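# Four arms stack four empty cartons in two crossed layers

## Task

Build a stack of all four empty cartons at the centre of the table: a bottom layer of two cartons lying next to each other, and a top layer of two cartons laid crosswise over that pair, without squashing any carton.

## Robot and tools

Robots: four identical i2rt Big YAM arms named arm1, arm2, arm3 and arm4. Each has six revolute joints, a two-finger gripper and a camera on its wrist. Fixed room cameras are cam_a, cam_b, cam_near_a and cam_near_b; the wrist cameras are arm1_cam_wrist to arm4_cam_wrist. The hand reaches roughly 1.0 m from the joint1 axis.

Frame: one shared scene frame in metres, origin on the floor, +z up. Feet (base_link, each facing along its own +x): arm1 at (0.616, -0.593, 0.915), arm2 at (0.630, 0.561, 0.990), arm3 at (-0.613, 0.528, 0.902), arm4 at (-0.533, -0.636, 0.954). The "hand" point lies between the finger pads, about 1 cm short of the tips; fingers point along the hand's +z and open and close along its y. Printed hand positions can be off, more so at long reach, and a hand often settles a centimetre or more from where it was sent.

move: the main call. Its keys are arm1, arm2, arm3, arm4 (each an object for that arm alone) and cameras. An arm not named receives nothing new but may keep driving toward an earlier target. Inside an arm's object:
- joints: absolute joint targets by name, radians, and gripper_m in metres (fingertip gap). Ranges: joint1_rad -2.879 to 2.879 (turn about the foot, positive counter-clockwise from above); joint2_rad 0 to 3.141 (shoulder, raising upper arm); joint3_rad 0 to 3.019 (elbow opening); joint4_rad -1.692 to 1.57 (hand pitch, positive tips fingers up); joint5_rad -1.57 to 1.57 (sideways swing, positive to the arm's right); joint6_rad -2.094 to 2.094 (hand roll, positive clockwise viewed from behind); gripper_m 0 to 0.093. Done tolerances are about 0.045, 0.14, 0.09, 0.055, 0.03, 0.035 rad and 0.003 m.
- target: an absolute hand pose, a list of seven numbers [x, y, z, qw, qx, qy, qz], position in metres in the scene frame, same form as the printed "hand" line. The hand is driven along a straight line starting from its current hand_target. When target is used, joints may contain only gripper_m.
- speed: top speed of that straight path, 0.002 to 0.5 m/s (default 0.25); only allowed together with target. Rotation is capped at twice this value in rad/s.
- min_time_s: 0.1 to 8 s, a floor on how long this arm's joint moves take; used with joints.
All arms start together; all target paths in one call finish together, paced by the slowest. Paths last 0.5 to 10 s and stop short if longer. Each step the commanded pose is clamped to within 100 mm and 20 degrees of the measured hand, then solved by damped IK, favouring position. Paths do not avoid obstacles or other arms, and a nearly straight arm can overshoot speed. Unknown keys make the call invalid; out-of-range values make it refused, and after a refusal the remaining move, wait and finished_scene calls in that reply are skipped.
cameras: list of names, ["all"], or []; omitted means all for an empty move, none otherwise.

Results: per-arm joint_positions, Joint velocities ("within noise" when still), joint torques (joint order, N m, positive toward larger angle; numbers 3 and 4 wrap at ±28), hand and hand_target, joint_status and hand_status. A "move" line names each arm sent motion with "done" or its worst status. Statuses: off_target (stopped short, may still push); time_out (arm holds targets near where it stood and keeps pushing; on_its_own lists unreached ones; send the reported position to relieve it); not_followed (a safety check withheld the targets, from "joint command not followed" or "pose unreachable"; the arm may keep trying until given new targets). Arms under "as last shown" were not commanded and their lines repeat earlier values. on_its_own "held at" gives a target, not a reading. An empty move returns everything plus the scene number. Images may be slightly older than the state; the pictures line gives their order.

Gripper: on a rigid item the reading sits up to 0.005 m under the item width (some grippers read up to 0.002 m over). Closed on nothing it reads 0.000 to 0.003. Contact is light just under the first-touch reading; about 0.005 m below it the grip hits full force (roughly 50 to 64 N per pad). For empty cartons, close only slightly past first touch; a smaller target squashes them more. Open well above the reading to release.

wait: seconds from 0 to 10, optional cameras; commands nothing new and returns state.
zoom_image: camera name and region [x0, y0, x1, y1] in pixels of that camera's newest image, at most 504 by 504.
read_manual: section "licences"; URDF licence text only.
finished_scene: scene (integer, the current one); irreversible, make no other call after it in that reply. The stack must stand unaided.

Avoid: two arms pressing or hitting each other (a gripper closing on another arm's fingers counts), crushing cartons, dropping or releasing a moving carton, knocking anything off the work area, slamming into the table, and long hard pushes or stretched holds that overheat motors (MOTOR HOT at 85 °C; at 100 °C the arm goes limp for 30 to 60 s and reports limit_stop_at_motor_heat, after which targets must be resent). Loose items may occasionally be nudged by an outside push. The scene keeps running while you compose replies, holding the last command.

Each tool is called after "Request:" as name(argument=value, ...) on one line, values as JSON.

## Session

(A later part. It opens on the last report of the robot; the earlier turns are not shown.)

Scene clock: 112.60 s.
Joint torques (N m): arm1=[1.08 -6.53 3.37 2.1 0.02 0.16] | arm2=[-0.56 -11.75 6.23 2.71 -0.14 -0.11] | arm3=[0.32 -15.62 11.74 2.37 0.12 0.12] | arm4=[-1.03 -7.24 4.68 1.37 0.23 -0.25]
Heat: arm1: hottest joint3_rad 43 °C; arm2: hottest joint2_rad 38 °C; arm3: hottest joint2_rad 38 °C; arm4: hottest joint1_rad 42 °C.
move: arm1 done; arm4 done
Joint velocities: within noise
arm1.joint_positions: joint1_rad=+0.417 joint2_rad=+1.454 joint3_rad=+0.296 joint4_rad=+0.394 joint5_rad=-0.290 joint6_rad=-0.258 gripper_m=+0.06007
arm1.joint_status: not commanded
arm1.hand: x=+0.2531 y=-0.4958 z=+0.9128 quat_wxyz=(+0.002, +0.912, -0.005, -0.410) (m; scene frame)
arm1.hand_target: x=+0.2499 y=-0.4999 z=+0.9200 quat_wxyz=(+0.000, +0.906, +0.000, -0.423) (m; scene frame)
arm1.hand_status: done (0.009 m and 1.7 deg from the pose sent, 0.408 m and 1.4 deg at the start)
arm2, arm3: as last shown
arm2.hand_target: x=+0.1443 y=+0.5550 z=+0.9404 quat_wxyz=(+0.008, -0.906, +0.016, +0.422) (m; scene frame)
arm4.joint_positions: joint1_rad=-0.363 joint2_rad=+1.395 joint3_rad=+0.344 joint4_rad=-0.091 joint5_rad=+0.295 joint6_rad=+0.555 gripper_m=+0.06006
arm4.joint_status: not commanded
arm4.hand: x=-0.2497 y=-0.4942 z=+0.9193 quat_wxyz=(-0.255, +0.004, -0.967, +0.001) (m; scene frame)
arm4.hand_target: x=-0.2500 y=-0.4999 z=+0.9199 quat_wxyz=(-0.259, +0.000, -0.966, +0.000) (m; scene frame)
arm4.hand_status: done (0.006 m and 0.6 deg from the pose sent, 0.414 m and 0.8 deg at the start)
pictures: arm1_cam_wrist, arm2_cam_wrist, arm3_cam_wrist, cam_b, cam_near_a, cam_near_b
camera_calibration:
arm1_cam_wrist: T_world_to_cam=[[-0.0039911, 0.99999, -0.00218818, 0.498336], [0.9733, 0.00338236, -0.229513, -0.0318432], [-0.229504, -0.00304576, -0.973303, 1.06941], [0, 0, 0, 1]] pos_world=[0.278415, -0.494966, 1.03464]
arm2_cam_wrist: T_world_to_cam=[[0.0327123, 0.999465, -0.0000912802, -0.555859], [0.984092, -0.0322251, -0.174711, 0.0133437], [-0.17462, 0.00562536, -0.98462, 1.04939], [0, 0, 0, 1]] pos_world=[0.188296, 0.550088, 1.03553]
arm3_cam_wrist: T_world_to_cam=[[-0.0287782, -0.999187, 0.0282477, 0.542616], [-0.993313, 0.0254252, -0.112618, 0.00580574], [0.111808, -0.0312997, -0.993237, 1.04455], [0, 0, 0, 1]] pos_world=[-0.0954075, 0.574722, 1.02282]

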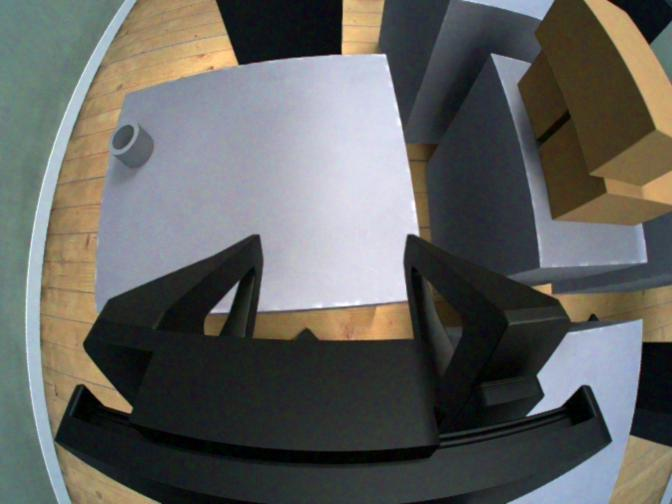

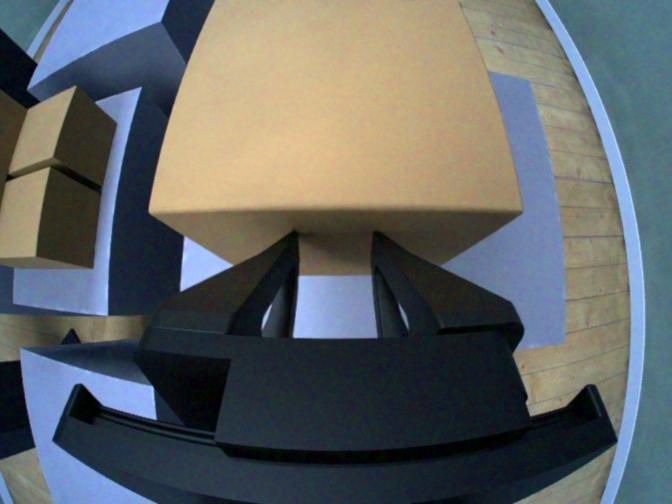

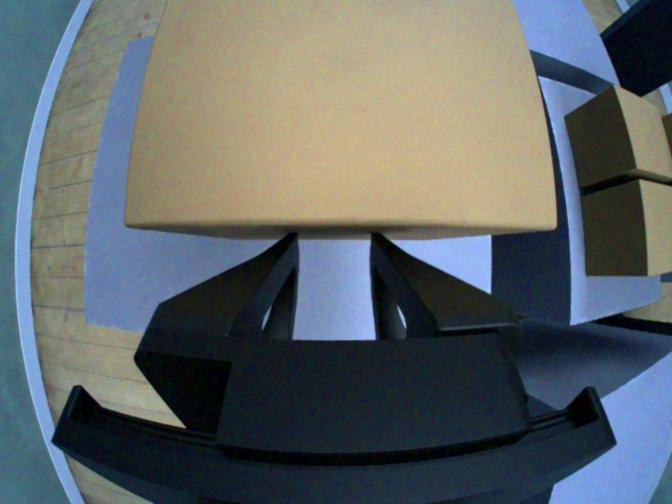

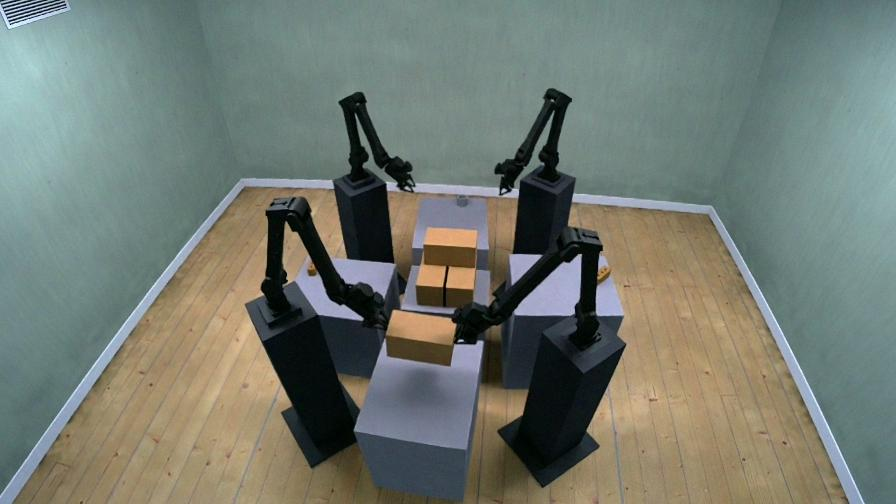

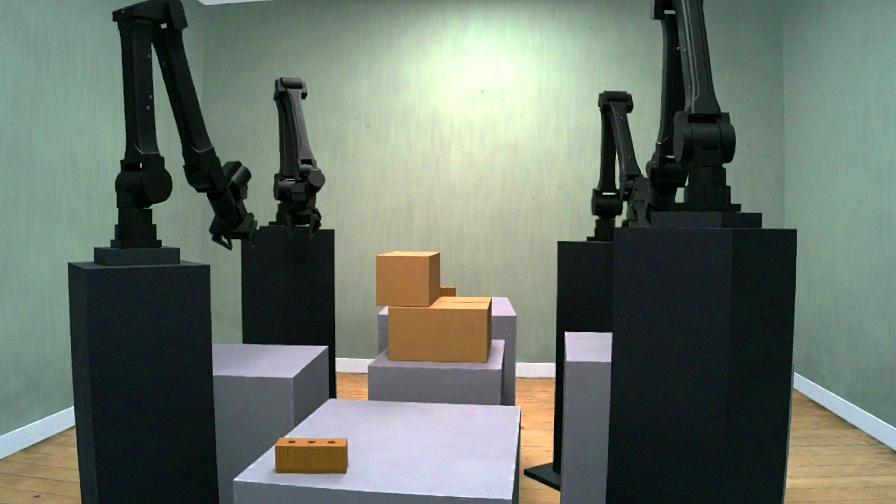

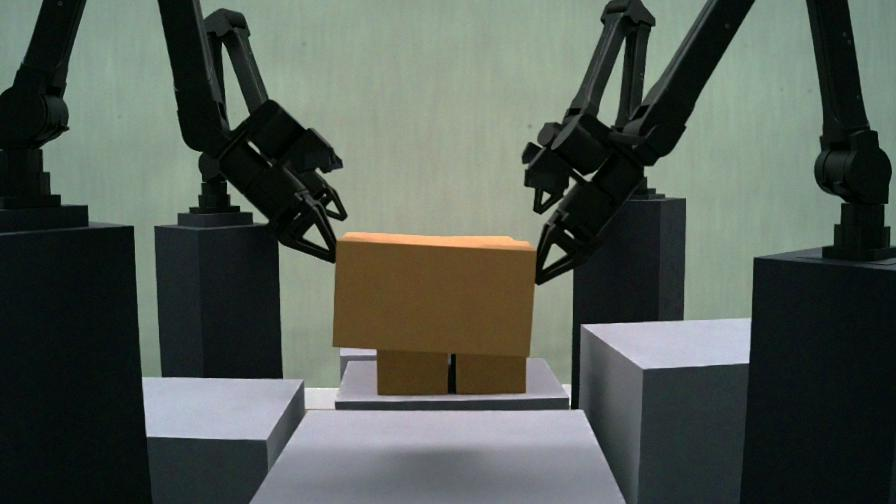

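Request:
move(arm2={"target": [0.09, 0.085, 0.975, 0, 0.9063, 0, -0.4226], "speed": 0.09}, arm3={"target": [-0.09, 0.093, 1.01, 0.4226, 0, 0.9063, 0], "speed": 0.09}, cameras=["arm2_cam_wrist","arm3_cam_wrist","cam_near_a","cam_near_b","cam_b"])

Scene clock: 120.53 s.
Joint torques (N m): arm1=[1.14 -6.53 3.37 2.09 0.02 0.16] | arm2=[-2.55 -15.15 14.84 1.65 1.27 0.01] | arm3=[1.96 -16.32 13.15 1.57 -1.2 0.11] | arm4=[-1.14 -7.59 4.68 1.35 0.25 -0.26]
Heat: arm1: hottest joint3_rad 42 °C; arm2: hottest joint2_rad 38 °C; arm3: hottest joint3_rad 39 °C; arm4: hottest joint1_rad 42 °C.
move: arm2 off_target; arm3 off_target
Joint velocities: within noise
arm1, arm4: as last shown
arm1.joint_positions: joint1_rad=+0.417 joint2_rad=+1.454 joint3_rad=+0.296 joint4_rad=+0.394 joint5_rad=-0.290 joint6_rad=-0.257 gripper_m=+0.06007
arm1.hand_target: x=+0.2500 y=-0.4999 z=+0.9200 quat_wxyz=(+0.000, +0.906, +0.000, -0.423) (m; scene frame)
arm2.joint_positions: joint1_rad=+0.141 joint2_rad=+2.162 joint3_rad=+1.360 joint4_rad=-0.206 joint5_rad=+0.597 joint6_rad=+0.648 gripper_m=+0.03008
arm2.joint_status: not commanded
arm2.hand: x=+0.1354 y=+0.0966 z=+0.9425 quat_wxyz=(+0.016, -0.920, -0.035, +0.391) (m; scene frame)
arm2.hand_target: x=+0.0932 y=+0.0889 z=+0.9772 quat_wxyz=(+0.000, -0.906, +0.000, +0.423) (m; scene frame)
arm2.hand_status: off_target (0.057 m and 5.9 deg from the pose sent, 0.478 m and 5.3 deg at the start)
arm3.joint_positions: joint1_rad=+0.046 joint2_rad=+1.874 joint3_rad=+1.277 joint4_rad=-0.388 joint5_rad=-0.584 joint6_rad=-0.624 gripper_m=+0.03008
arm3.joint_status: not commanded
arm3.hand: x=-0.1251 y=+0.1079 z=+0.9755 quat_wxyz=(-0.391, -0.026, -0.920, -0.019) (m; scene frame)
arm3.hand_target: x=-0.0932 y=+0.0960 z=+1.0113 quat_wxyz=(-0.423, +0.000, -0.906, +0.000) (m; scene frame)
arm3.hand_status: off_target (0.051 m and 5.3 deg from the pose sent, 0.491 m and 9.1 deg at the start)
pictures: arm2_cam_wrist, arm3_cam_wrist, cam_b, cam_near_a, cam_near_b
camera_calibration:
arm2_cam_wrist: T_world_to_cam=[[-0.0528296, 0.997046, 0.0557505, -0.141128], [0.980014, 0.0624873, -0.188858, 0.0442816], [-0.191784, 0.044659, -0.980421, 1.07094], [0, 0, 0, 1]] pos_world=[0.154536, 0.0901173, 1.0662]
arm3_cam_wrist: T_world_to_cam=[[-0.0283642, -0.998315, -0.0506306, 0.153164], [-0.97996, 0.0377619, -0.195582, 0.0684752], [0.197164, 0.0440685, -0.97938, 1.0982], [0, 0, 0, 1]] pos_world=[-0.145079, 0.101924, 1.0967]

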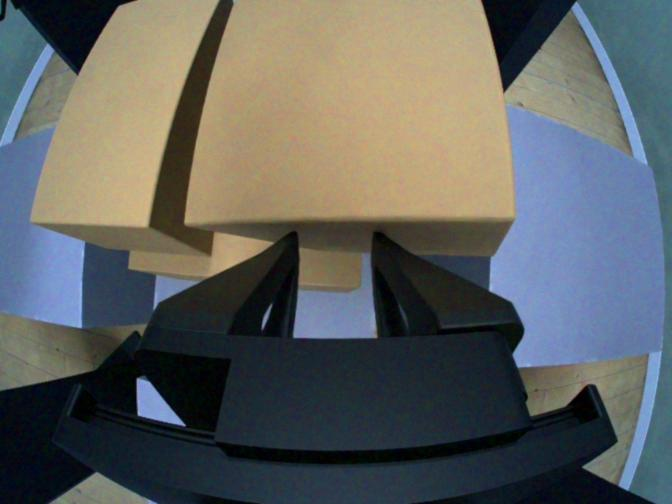

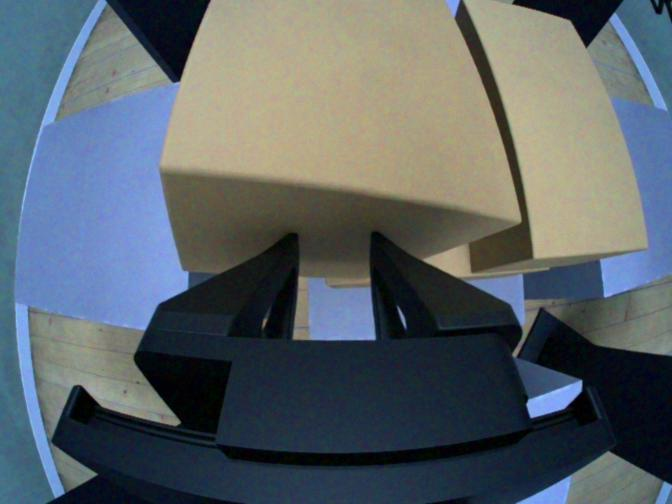

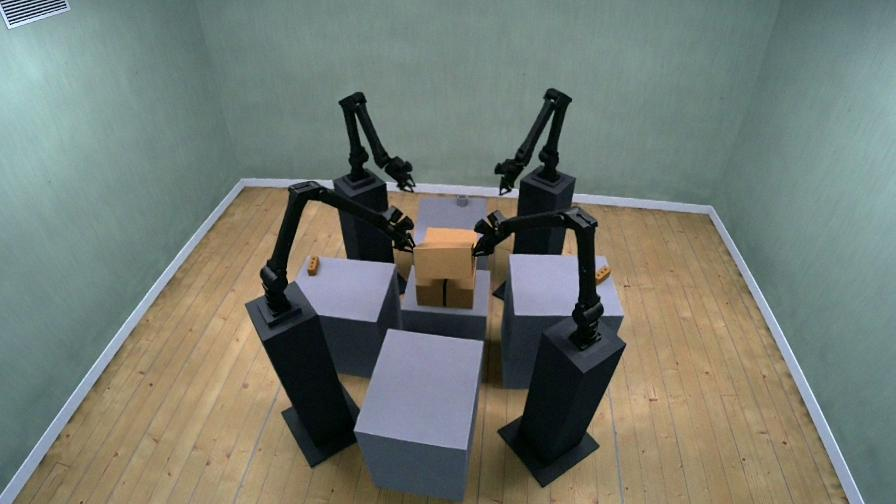

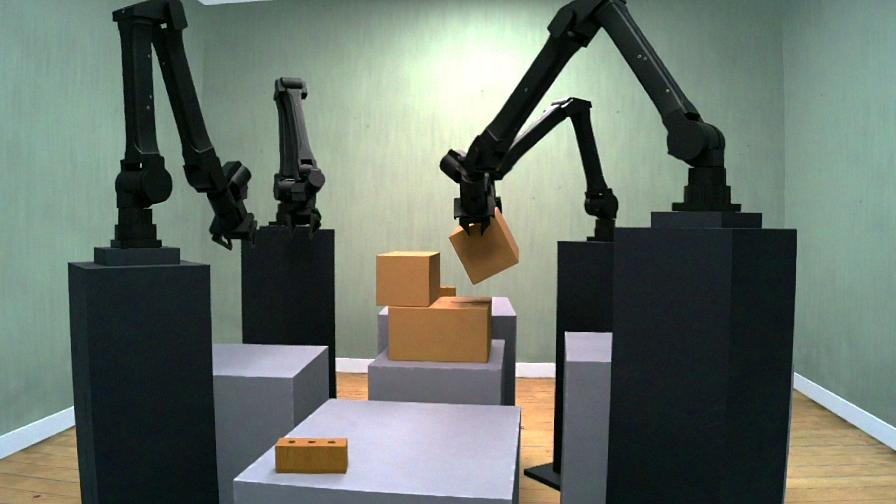

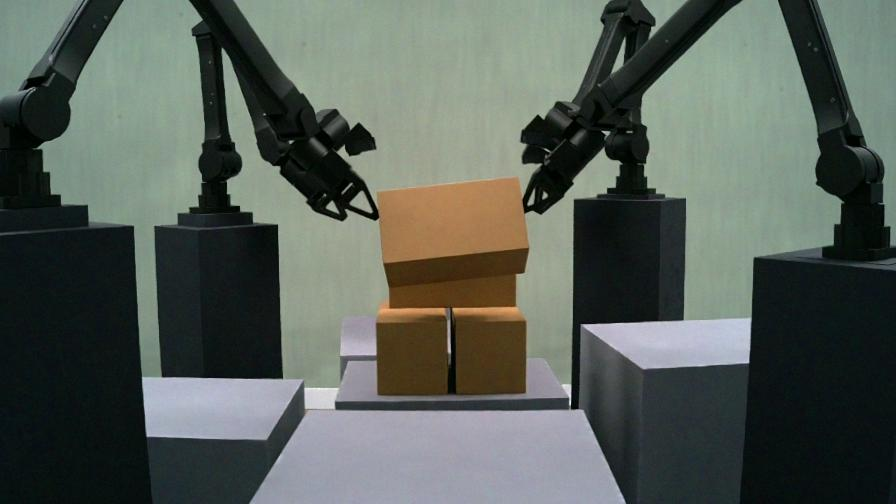

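Request:
move(arm2={"target": [0.09, 0.066, 0.955, 0, 0.9063, 0, -0.4226], "speed": 0.05}, arm3={"target": [-0.09, 0.074, 0.965, 0.4226, 0, 0.9063, 0], "speed": 0.05}, cameras=["arm2_cam_wrist","arm3_cam_wrist","cam_near_a","cam_near_b"])

Scene clock: 124.97 s.
Joint torques (N m): arm1=[1.14 -6.59 3.38 2.07 0.02 0.16] | arm2=[-2.14 -15.56 14.24 1.58 1.1 0.03] | arm3=[1.9 -18.08 12.78 2.56 -1.42 0.06] | arm4=[-0.97 -7.36 4.67 1.35 0.24 -0.25]
Heat: arm1: hottest joint3_rad 42 °C; arm2: hottest joint2_rad 38 °C; arm3: hottest joint3_rad 41 °C; arm4: hottest joint1_rad 42 °C.
move: arm2 off_target; arm3 off_target
Joint velocities: within noise
arm1, arm4: as last shown
arm2.joint_positions: joint1_rad=+0.154 joint2_rad=+2.221 joint3_rad=+1.430 joint4_rad=-0.206 joint5_rad=+0.613 joint6_rad=+0.665 gripper_m=+0.03008
arm2.joint_status: not commanded
arm2.hand: x=+0.1272 y=+0.0759 z=+0.9322 quat_wxyz=(+0.012, -0.917, -0.028, +0.399) (m; scene frame)
arm2.hand_target: x=+0.0922 y=+0.0689 z=+0.9565 quat_wxyz=(+0.000, -0.906, +0.000, +0.423) (m; scene frame)
arm2.hand_status: off_target (0.045 m and 4.6 deg from the pose sent, 0.056 m and 5.9 deg at the start)
arm3.joint_positions: joint1_rad=+0.029 joint2_rad=+1.976 joint3_rad=+1.285 joint4_rad=-0.349 joint5_rad=-0.594 joint6_rad=-0.640 gripper_m=+0.03008
arm3.joint_status: not commanded
arm3.hand: x=-0.1300 y=+0.0997 z=+0.9216 quat_wxyz=(-0.378, -0.033, -0.925, -0.035) (m; scene frame)
arm3.hand_target: x=-0.0943 y=+0.0784 z=+0.9679 quat_wxyz=(-0.423, +0.001, -0.906, +0.000) (m; scene frame)
arm3.hand_status: off_target (0.064 m and 7.8 deg from the pose sent, 0.050 m and 5.3 deg at the start)
pictures: arm2_cam_wrist, arm3_cam_wrist, cam_near_a, cam_near_b
camera_calibration:
arm2_cam_wrist: T_world_to_cam=[[-0.0443206, 0.998063, 0.0436629, -0.110283], [0.977055, 0.0524189, -0.206438, 0.0691546], [-0.208326, 0.0335116, -0.977485, 1.06028], [0, 0, 0, 1]] pos_world=[0.148429, 0.070913, 1.0555]
arm3_cam_wrist: T_world_to_cam=[[-0.0310476, -0.995841, -0.0856545, 0.173745], [-0.985135, 0.0449738, -0.16579, 0.0246317], [0.168953, 0.0792338, -0.982434, 1.0424], [0, 0, 0, 1]] pos_world=[-0.146456, 0.0893215, 1.04305]

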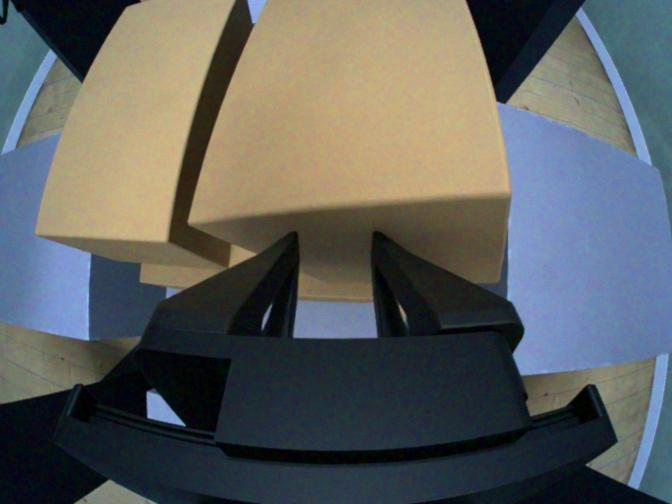

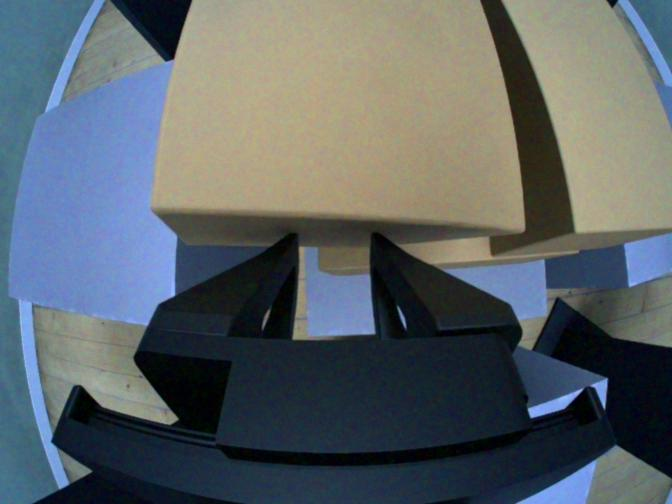

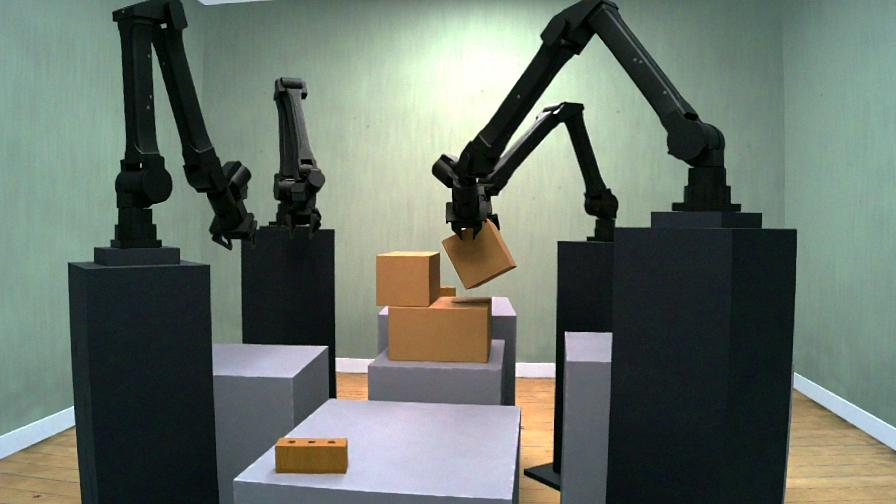

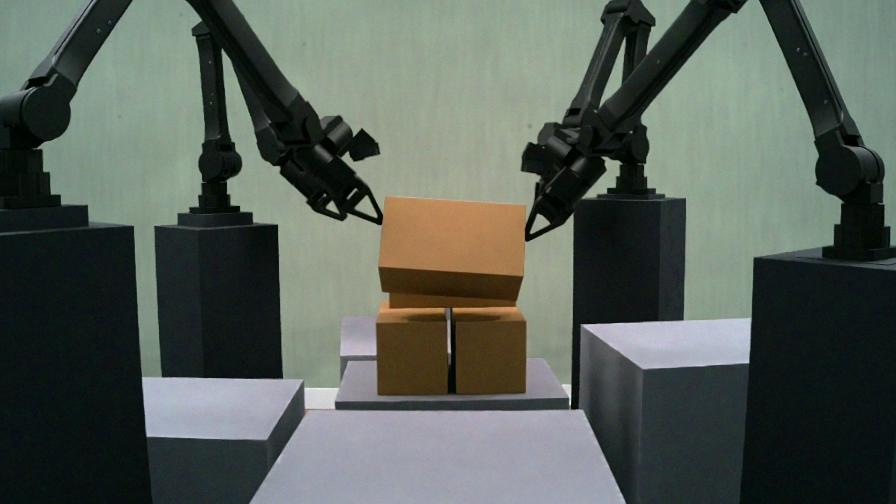

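Request:
move(arm2={"target": [0.09, 0.105, 0.905, 0, 0.9063, 0, -0.4226], "speed": 0.04}, arm3={"target": [-0.09, 0.097, 0.945, 0.4226, 0, 0.9063, 0], "speed": 0.04}, cameras=["arm2_cam_wrist","arm3_cam_wrist","cam_near_a","cam_near_b"])

Scene clock: 128.03 s.
Joint torques (N m): arm1=[1.08 -6.53 3.38 2.07 0.02 0.15] | arm2=[-5.13 -16.15 8.12 3.84 1 -0.17] | arm3=[4.01 -17.67 8.99 2.66 -1.08 0.31] | arm4=[-1.08 -7.47 4.7 1.42 0.24 -0.25]
Heat: arm1: hottest joint3_rad 41 °C; arm2: hottest joint2_rad 38 °C; arm3: hottest joint3_rad 41 °C; arm4: hottest joint1_rad 42 °C.
move: arm2 off_target; arm3 off_target
Joint velocities: within noise
arm1, arm4: as last shown
arm2.joint_positions: joint1_rad=+0.149 joint2_rad=+2.278 joint3_rad=+1.380 joint4_rad=-0.083 joint5_rad=+0.594 joint6_rad=+0.650 gripper_m=+0.03008
arm2.joint_status: not commanded
arm2.hand: x=+0.1343 y=+0.0856 z=+0.8890 quat_wxyz=(+0.003, -0.917, -0.033, +0.398) (m; scene frame)
arm2.hand_target: x=+0.0923 y=+0.1071 z=+0.9058 quat_wxyz=(+0.001, -0.906, +0.000, +0.423) (m; scene frame)
arm2.hand_status: off_target (0.051 m and 4.9 deg from the pose sent, 0.055 m and 4.6 deg at the start)
arm3.joint_positions: joint1_rad=+0.025 joint2_rad=+1.976 joint3_rad=+1.276 joint4_rad=-0.266 joint5_rad=-0.586 joint6_rad=-0.637 gripper_m=+0.03008
arm3.joint_status: not commanded
arm3.hand: x=-0.1249 y=+0.0878 z=+0.9272 quat_wxyz=(-0.398, -0.026, -0.917, -0.006) (m; scene frame)
arm3.hand_target: x=-0.0917 y=+0.0987 z=+0.9458 quat_wxyz=(-0.423, +0.000, -0.906, -0.001) (m; scene frame)
arm3.hand_status: off_target (0.040 m and 4.3 deg from the pose sent, 0.047 m and 7.9 deg at the start)
pictures: arm2_cam_wrist, arm3_cam_wrist, cam_near_a, cam_near_b
camera_calibration:
arm2_cam_wrist: T_world_to_cam=[[-0.0607009, 0.997678, 0.0308947, -0.104172], [0.976473, 0.0657703, -0.205364, 0.0508028], [-0.20692, 0.0177021, -0.978198, 1.02102], [0, 0, 0, 1]] pos_world=[0.155338, 0.0825143, 1.01241]
arm3_cam_wrist: T_world_to_cam=[[-0.0390469, -0.998862, -0.027381, 0.107756], [-0.97667, 0.0439415, -0.210202, 0.0734808], [0.211166, 0.0185345, -0.977274, 1.05373], [0, 0, 0, 1]] pos_world=[-0.146539, 0.0848743, 1.04818]

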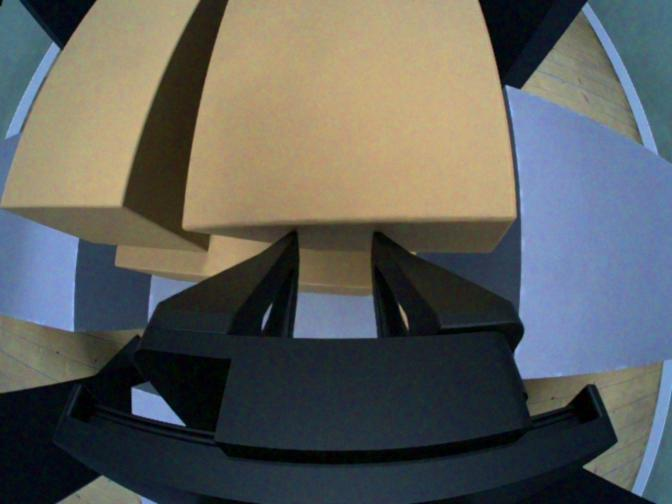

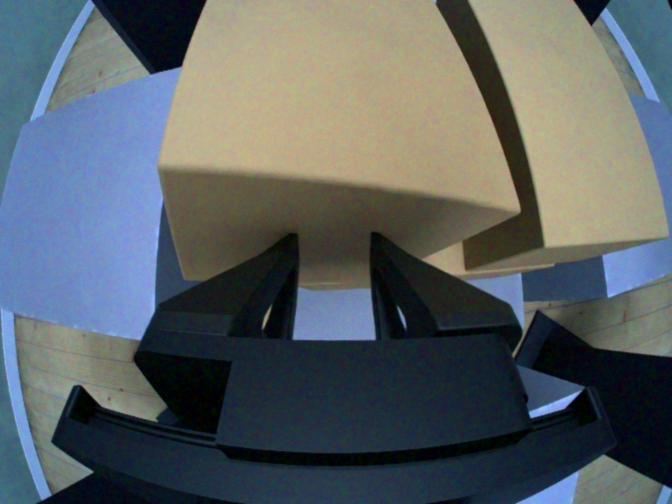

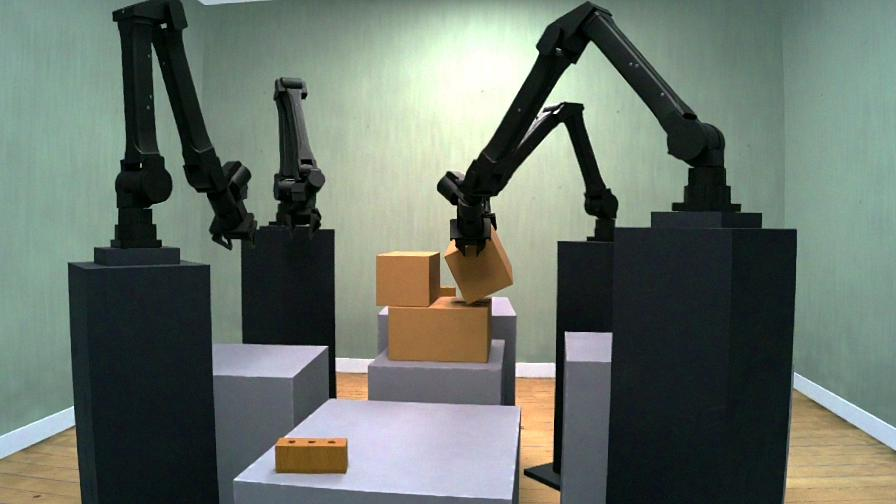

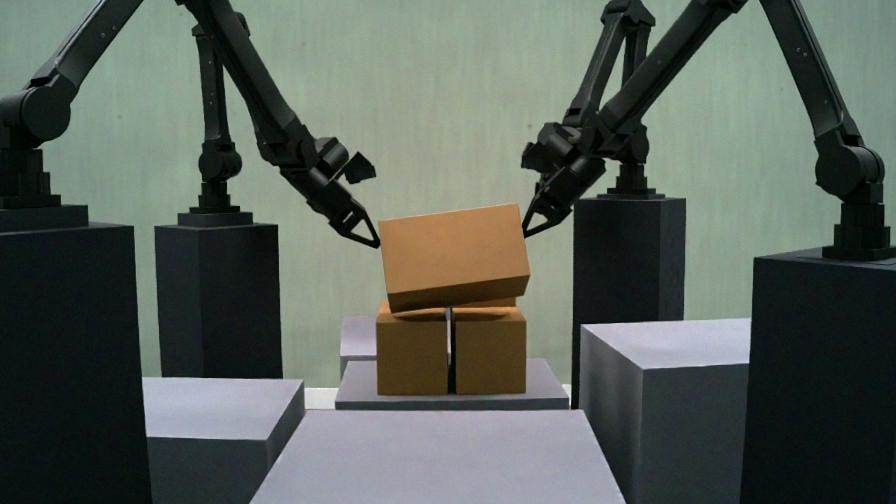

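Request:
move(arm2={"target": [0.09, 0.105, 0.89, 0, 0.9063, 0, -0.4226], "speed": 0.04}, arm3={"target": [-0.09, 0.105, 0.905, 0.4226, 0, 0.9063, 0], "speed": 0.04}, cameras=["arm2_cam_wrist","arm3_cam_wrist","cam_near_a","cam_near_b"])

Request:
move(arm2={"target": [0.09, 0.105, 0.87, 0, 0.9063, 0, -0.4226], "speed": 0.04}, arm3={"target": [-0.09, 0.105, 0.875, 0.4226, 0, 0.9063, 0], "speed": 0.04}, cameras=["arm2_cam_wrist","arm3_cam_wrist","cam_near_a","cam_near_b"])

Scene clock: 132.47 s.
Joint torques (N m): arm1=[1.08 -6.59 3.37 2.07 0.02 0.15] | arm2=[-3.72 -15.85 9.21 3.34 1.01 -0.21] | arm3=[4.42 -17.96 8.51 2.67 -0.97 0.31] | arm4=[-1.08 -7.59 4.72 1.33 0.26 -0.24]
Heat: arm1: hottest joint3_rad 41 °C; arm2: hottest joint2_rad 39 °C; arm3: hottest joint3_rad 41 °C; arm4: hottest joint1_rad 42 °C.
move: arm2 off_target; arm3 off_target
Joint velocities: within noise
arm1, arm4: as last shown
arm2.joint_positions: joint1_rad=+0.142 joint2_rad=+2.297 joint3_rad=+1.376 joint4_rad=-0.051 joint5_rad=+0.594 joint6_rad=+0.647 gripper_m=+0.03008
arm2.joint_status: not commanded
arm2.hand: x=+0.1312 y=+0.0898 z=+0.8791 quat_wxyz=(+0.002, -0.916, -0.030, +0.401) (m; scene frame)
arm2.hand_target: x=+0.0923 y=+0.1070 z=+0.8908 quat_wxyz=(+0.001, -0.906, +0.000, +0.423) (m; scene frame)
arm2.hand_status: off_target (0.045 m and 4.4 deg from the pose sent, 0.048 m and 4.9 deg at the start)
arm3.joint_positions: joint1_rad=+0.029 joint2_rad=+2.035 joint3_rad=+1.235 joint4_rad=-0.165 joint5_rad=-0.583 joint6_rad=-0.628 gripper_m=+0.03008
arm3.joint_status: not commanded
arm3.hand: x=-0.1280 y=+0.0951 z=+0.8859 quat_wxyz=(-0.398, -0.029, -0.917, -0.007) (m; scene frame)
arm3.hand_target: x=-0.0919 y=+0.1069 z=+0.9059 quat_wxyz=(-0.423, +0.000, -0.906, -0.001) (m; scene frame)
arm3.hand_status: off_target (0.044 m and 4.6 deg from the pose sent, 0.045 m and 4.3 deg at the start)
pictures: arm2_cam_wrist, arm3_cam_wrist, cam_near_a, cam_near_b
camera_calibration:
arm2_cam_wrist: T_world_to_cam=[[-0.0554276, 0.99812, 0.0261417, -0.104679], [0.975609, 0.05971, -0.211237, 0.0573619], [-0.212401, 0.0137957, -0.977085, 1.01082], [0, 0, 0, 1]] pos_world=[0.152934, 0.0871121, 1.00251]
arm3_cam_wrist: T_world_to_cam=[[-0.0429552, -0.998579, -0.031537, 0.116991], [-0.976785, 0.0486068, -0.208637, 0.0595414], [0.209873, 0.0218428, -0.977485, 1.01359], [0, 0, 0, 1]] pos_world=[-0.149542, 0.0917906, 1.00688]

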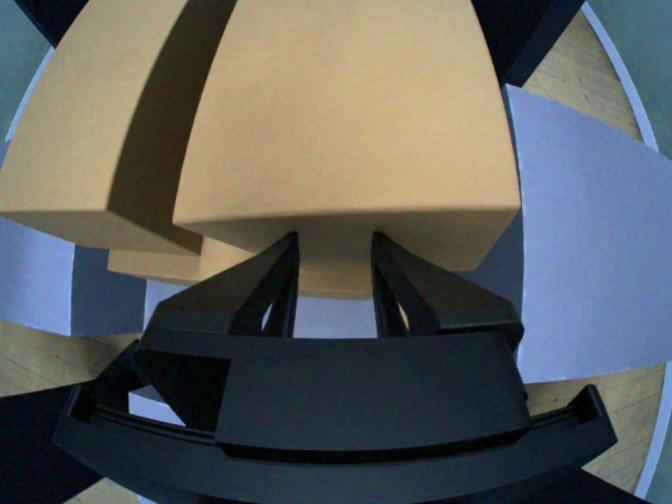

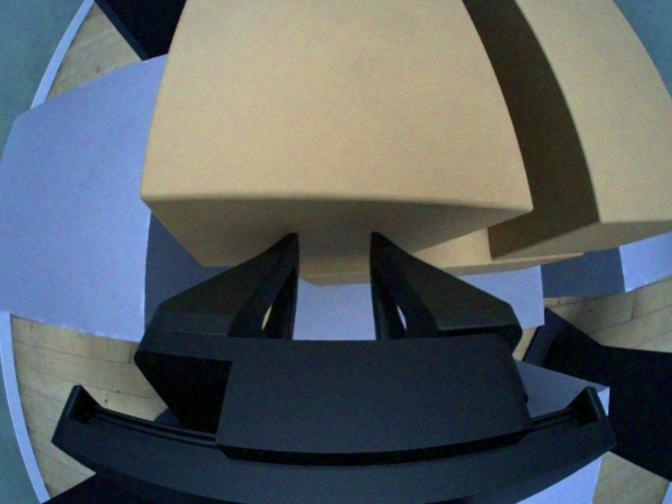

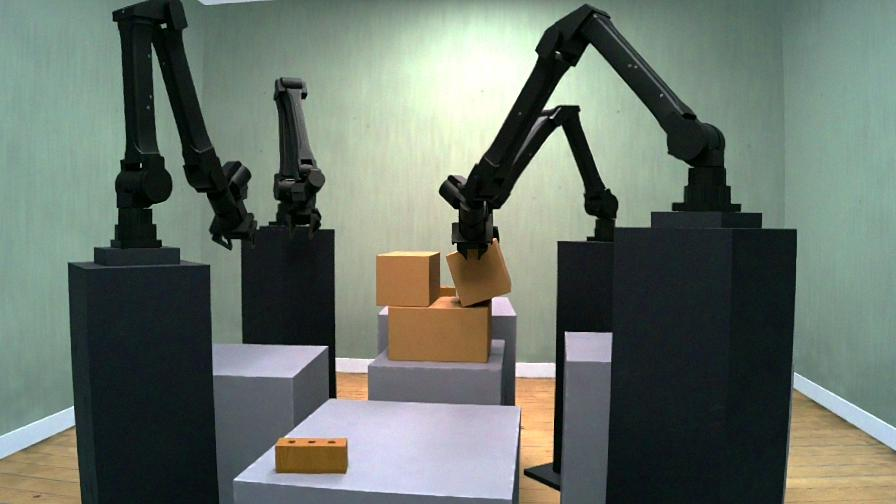

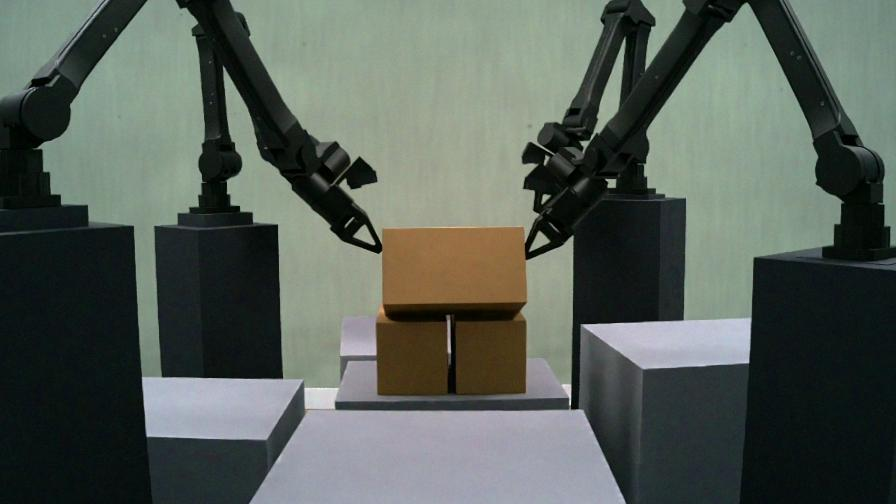

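Scene clock: 133.73 s.
Joint torques (N m): arm1=[1.2 -6.53 3.4 2.07 0.02 0.15] | arm2=[-4.01 -16.44 9.4 3.41 0.91 -0.19] | arm3=[4.13 -17.38 8.24 2.73 -0.91 0.29] | arm4=[-1.03 -7.65 4.74 1.4 0.24 -0.27]
Heat: arm1: hottest joint3_rad 41 °C; arm2: hottest joint2_rad 39 °C; arm3: hottest joint3_rad 41 °C; arm4: hottest joint1_rad 42 °C.
move: arm2 off_target; arm3 off_target
Joint velocities: within noise
arm1, arm4: as last shown
arm2.joint_positions: joint1_rad=+0.139 joint2_rad=+2.334 joint3_rad=+1.376 joint4_rad=-0.021 joint5_rad=+0.594 joint6_rad=+0.647 gripper_m=+0.03008
arm2.joint_status: not commanded
arm2.hand: x=+0.1322 y=+0.0947 z=+0.8581 quat_wxyz=(+0.005, -0.917, -0.030, +0.399) (m; scene frame)
arm2.hand_target: x=+0.0922 y=+0.1073 z=+0.8713 quat_wxyz=(+0.001, -0.906, +0.000, +0.423) (m; scene frame)
arm2.hand_status: off_target (0.045 m and 4.6 deg from the pose sent, 0.045 m and 4.4 deg at the start)
arm3.joint_positions: joint1_rad=+0.032 joint2_rad=+2.083 joint3_rad=+1.229 joint4_rad=-0.103 joint5_rad=-0.584 joint6_rad=-0.627 gripper_m=+0.03008
arm3.joint_status: not commanded
arm3.hand: x=-0.1261 y=+0.0964 z=+0.8617 quat_wxyz=(-0.400, -0.026, -0.916, -0.006) (m; scene frame)
arm3.hand_target: x=-0.0918 y=+0.1069 z=+0.8757 quat_wxyz=(-0.423, +0.000, -0.906, -0.001) (m; scene frame)
arm3.hand_status: off_target (0.039 m and 4.2 deg from the pose sent, 0.041 m and 4.6 deg at the start)
pictures: arm2_cam_wrist, arm3_cam_wrist, cam_near_a, cam_near_b
camera_calibration:
arm2_cam_wrist: T_world_to_cam=[[-0.0522961, 0.9981, 0.0325948, -0.115007], [0.976684, 0.0579249, -0.206722, 0.04776], [-0.208217, 0.0210241, -0.977857, 0.989803], [0, 0, 0, 1]] pos_world=[0.153433, 0.0912127, 0.981508]
arm3_cam_wrist: T_world_to_cam=[[-0.0399336, -0.99882, -0.0276366, 0.114597], [-0.975764, 0.0449374, -0.21416, 0.0614955], [0.215149, 0.0184146, -0.976407, 0.989587], [0, 0, 0, 1]] pos_world=[-0.148328, 0.0934758, 0.982577]

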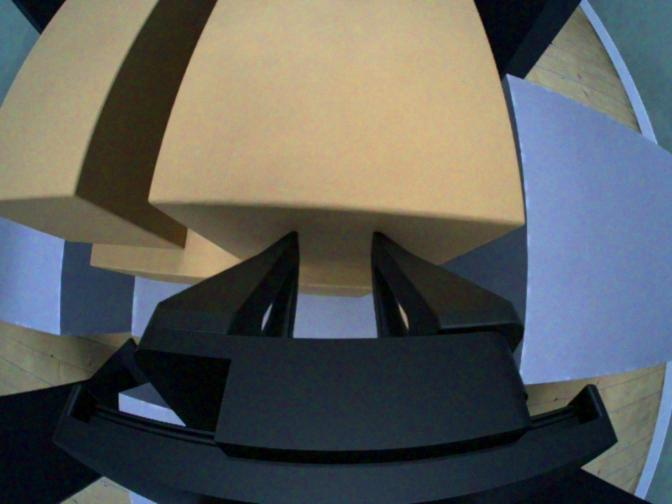

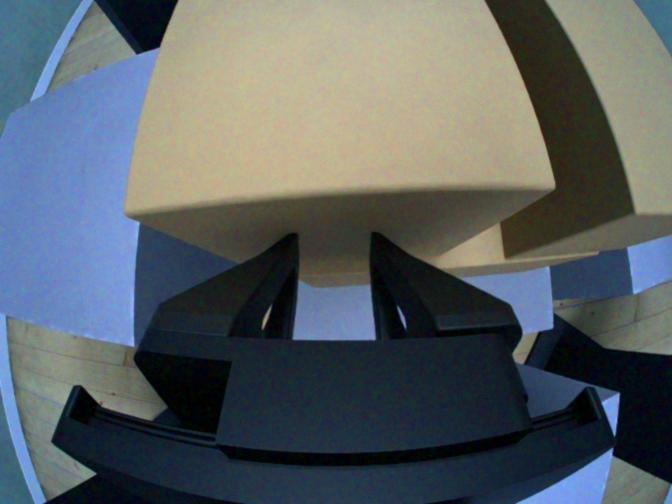

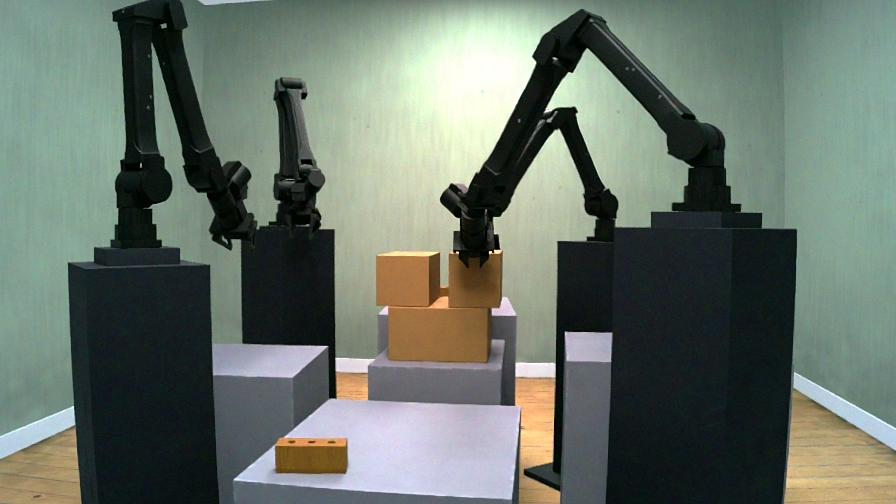

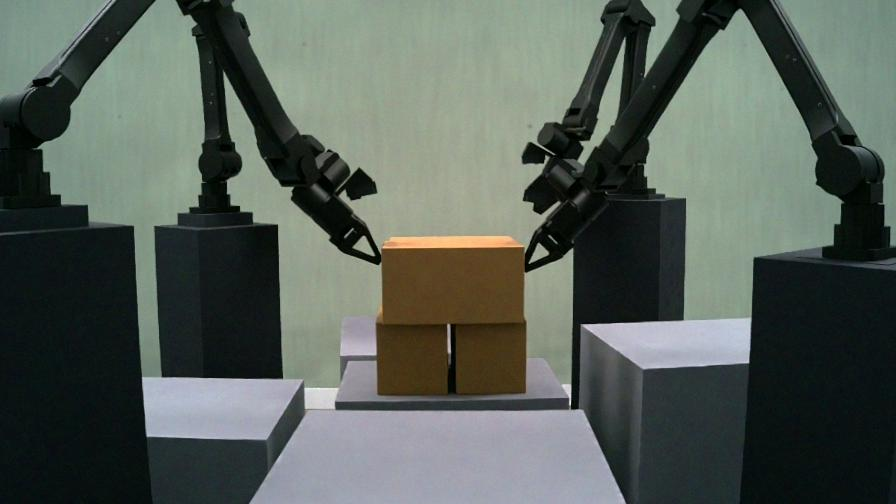

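Request:
move(arm2={"target": [0.155, 0.1, 0.873, 0, 0.9063, 0, -0.4226], "speed": 0.04}, arm3={"target": [-0.155, 0.1, 0.878, 0.4226, 0, 0.9063, 0], "speed": 0.04})

Request:
move(arm2={"target": [0.26, 0.12, 0.9, 0, 0.9063, 0, -0.4226], "speed": 0.1}, arm3={"target": [-0.26, 0.12, 0.9, 0.4226, 0, 0.9063, 0], "speed": 0.1}, cameras=["cam_near_a","cam_near_b","cam_b","cam_a"])

Scene clock: 136.80 s.
Joint torques (N m): arm1=[1.14 -6.53 3.4 2.09 0.03 0.15] | arm2=[1.61 -17.79 5.19 2.29 0.63 0.02] | arm3=[-0.56 -18.67 5.87 1.36 -0.62 0.1] | arm4=[-1.08 -7.36 4.7 1.32 0.25 -0.24]
Heat: arm1: hottest joint3_rad 40 °C; arm2: hottest joint2_rad 39 °C; arm3: hottest joint3_rad 41 °C; arm4: hottest joint1_rad 42 °C.
move: arm2 off_target; arm3 off_target
Joint velocities: within noise
arm1, arm4: as last shown
arm2.joint_positions: joint1_rad=+0.169 joint2_rad=+2.318 joint3_rad=+1.305 joint4_rad=+0.009 joint5_rad=+0.654 joint6_rad=+0.711 gripper_m=+0.03008
arm2.joint_status: not commanded
arm2.hand: x=+0.1566 y=+0.1085 z=+0.8539 quat_wxyz=(+0.016, -0.912, -0.009, +0.410) (m; scene frame)
arm2.hand_target: x=+0.1549 y=+0.1000 z=+0.8729 quat_wxyz=(+0.000, -0.906, +0.000, +0.422) (m; scene frame)
arm2.hand_status: off_target (0.021 m and 2.7 deg from the pose sent, 0.028 m and 4.6 deg at the start)
arm3.joint_positions: joint1_rad=-0.004 joint2_rad=+2.044 joint3_rad=+1.149 joint4_rad=-0.081 joint5_rad=-0.647 joint6_rad=-0.697 gripper_m=+0.03008
arm3.joint_status: not commanded
arm3.hand: x=-0.1538 y=+0.1089 z=+0.8636 quat_wxyz=(-0.413, -0.004, -0.911, -0.013) (m; scene frame)
arm3.hand_target: x=-0.1550 y=+0.1001 z=+0.8778 quat_wxyz=(-0.422, +0.000, -0.906, +0.000) (m; scene frame)
arm3.hand_status: off_target (0.017 m and 2.0 deg from the pose sent, 0.033 m and 4.2 deg at the start)
pictures: none

Scene clock: 138.73 s.
Joint torques (N m): arm1=[1.14 -6.53 3.4 2.09 0.02 0.16] | arm2=[0.97 -15.15 4.66 0.94 0.7 0.12] | arm3=[-0.5 -15.74 5.59 0.64 -0.7 0.03] | arm4=[-1.08 -7.53 4.71 1.42 0.26 -0.26]
Heat: arm1: hottest joint3_rad 40 °C; arm2: hottest joint2_rad 39 °C; arm3: hottest joint3_rad 41 °C; arm4: hottest joint1_rad 42 °C.
move: arm2 off_target; arm3 off_target
Joint velocities: within noise
arm1, arm4: as last shown
arm2.joint_positions: joint1_rad=+0.314 joint2_rad=+2.150 joint3_rad=+1.071 joint4_rad=+0.005 joint5_rad=+0.731 joint6_rad=+0.871 gripper_m=+0.03008
arm2.joint_status: not commanded
arm2.hand: x=+0.2576 y=+0.1220 z=+0.8881 quat_wxyz=(+0.005, -0.908, -0.004, +0.419) (m; scene frame)
arm2.hand_target: x=+0.2599 y=+0.1200 z=+0.8997 quat_wxyz=(+0.000, -0.906, +0.000, +0.423) (m; scene frame)
arm2.hand_status: off_target (0.012 m and 0.9 deg from the pose sent, 0.114 m and 2.7 deg at the start)
arm3.joint_positions: joint1_rad=-0.159 joint2_rad=+1.866 joint3_rad=+0.941 joint4_rad=-0.140 joint5_rad=-0.731 joint6_rad=-0.866 gripper_m=+0.03008
arm3.joint_status: not commanded
arm3.hand: x=-0.2568 y=+0.1248 z=+0.8909 quat_wxyz=(-0.419, -0.001, -0.908, -0.007) (m; scene frame)
arm3.hand_target: x=-0.2599 y=+0.1200 z=+0.9000 quat_wxyz=(-0.423, +0.000, -0.906, +0.000) (m; scene frame)
arm3.hand_status: off_target (0.011 m and 1.0 deg from the pose sent, 0.113 m and 2.0 deg at the start)
pictures: cam_a, cam_b, cam_near_a, cam_near_b

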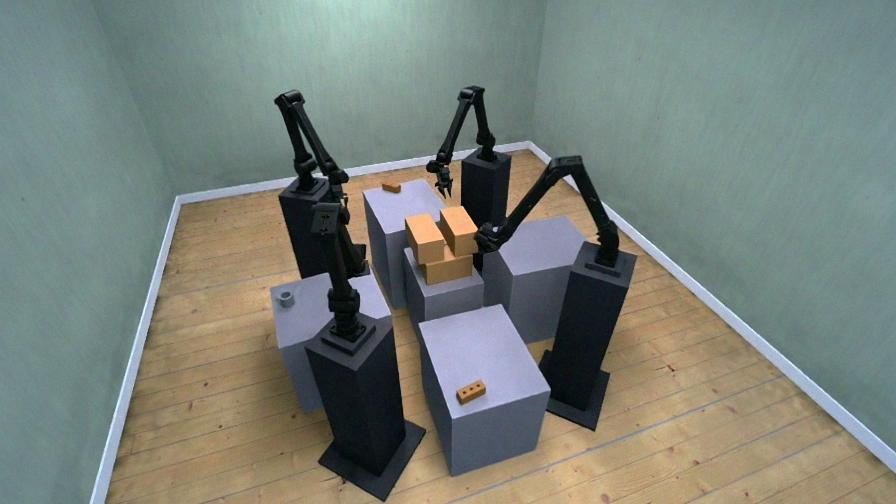

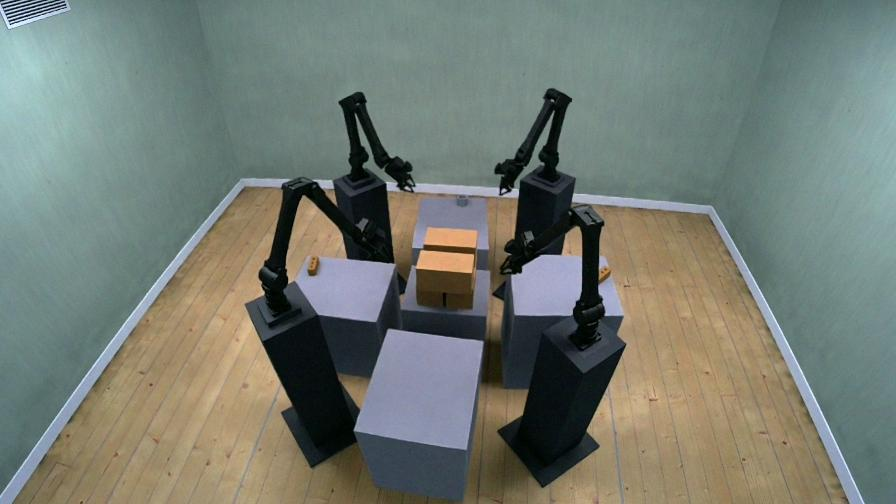

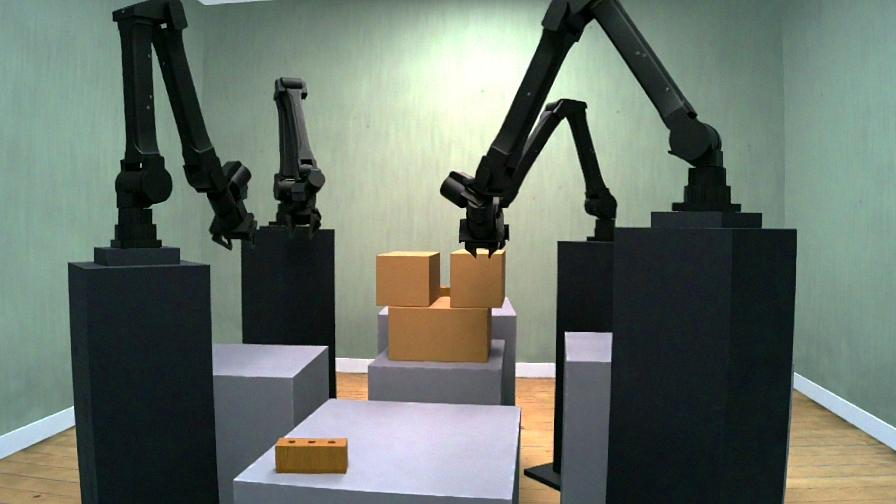

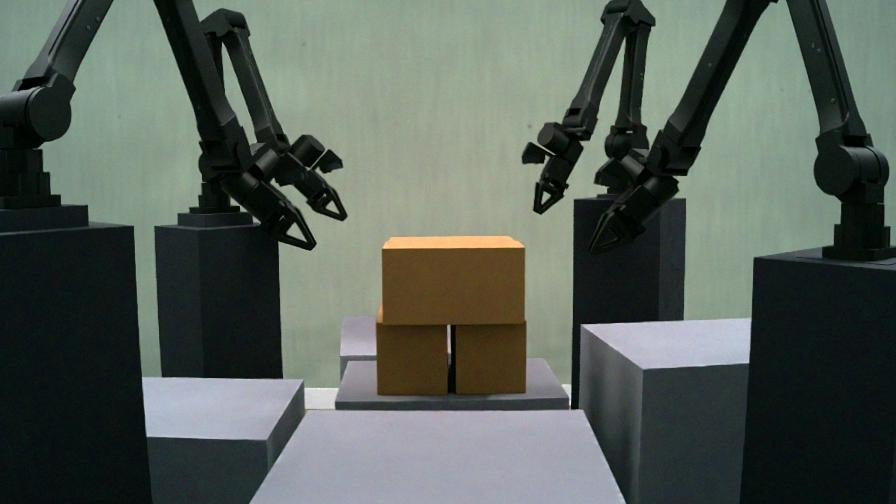

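Request:
finished_scene(scene=1)

The scene is finished: the task was done.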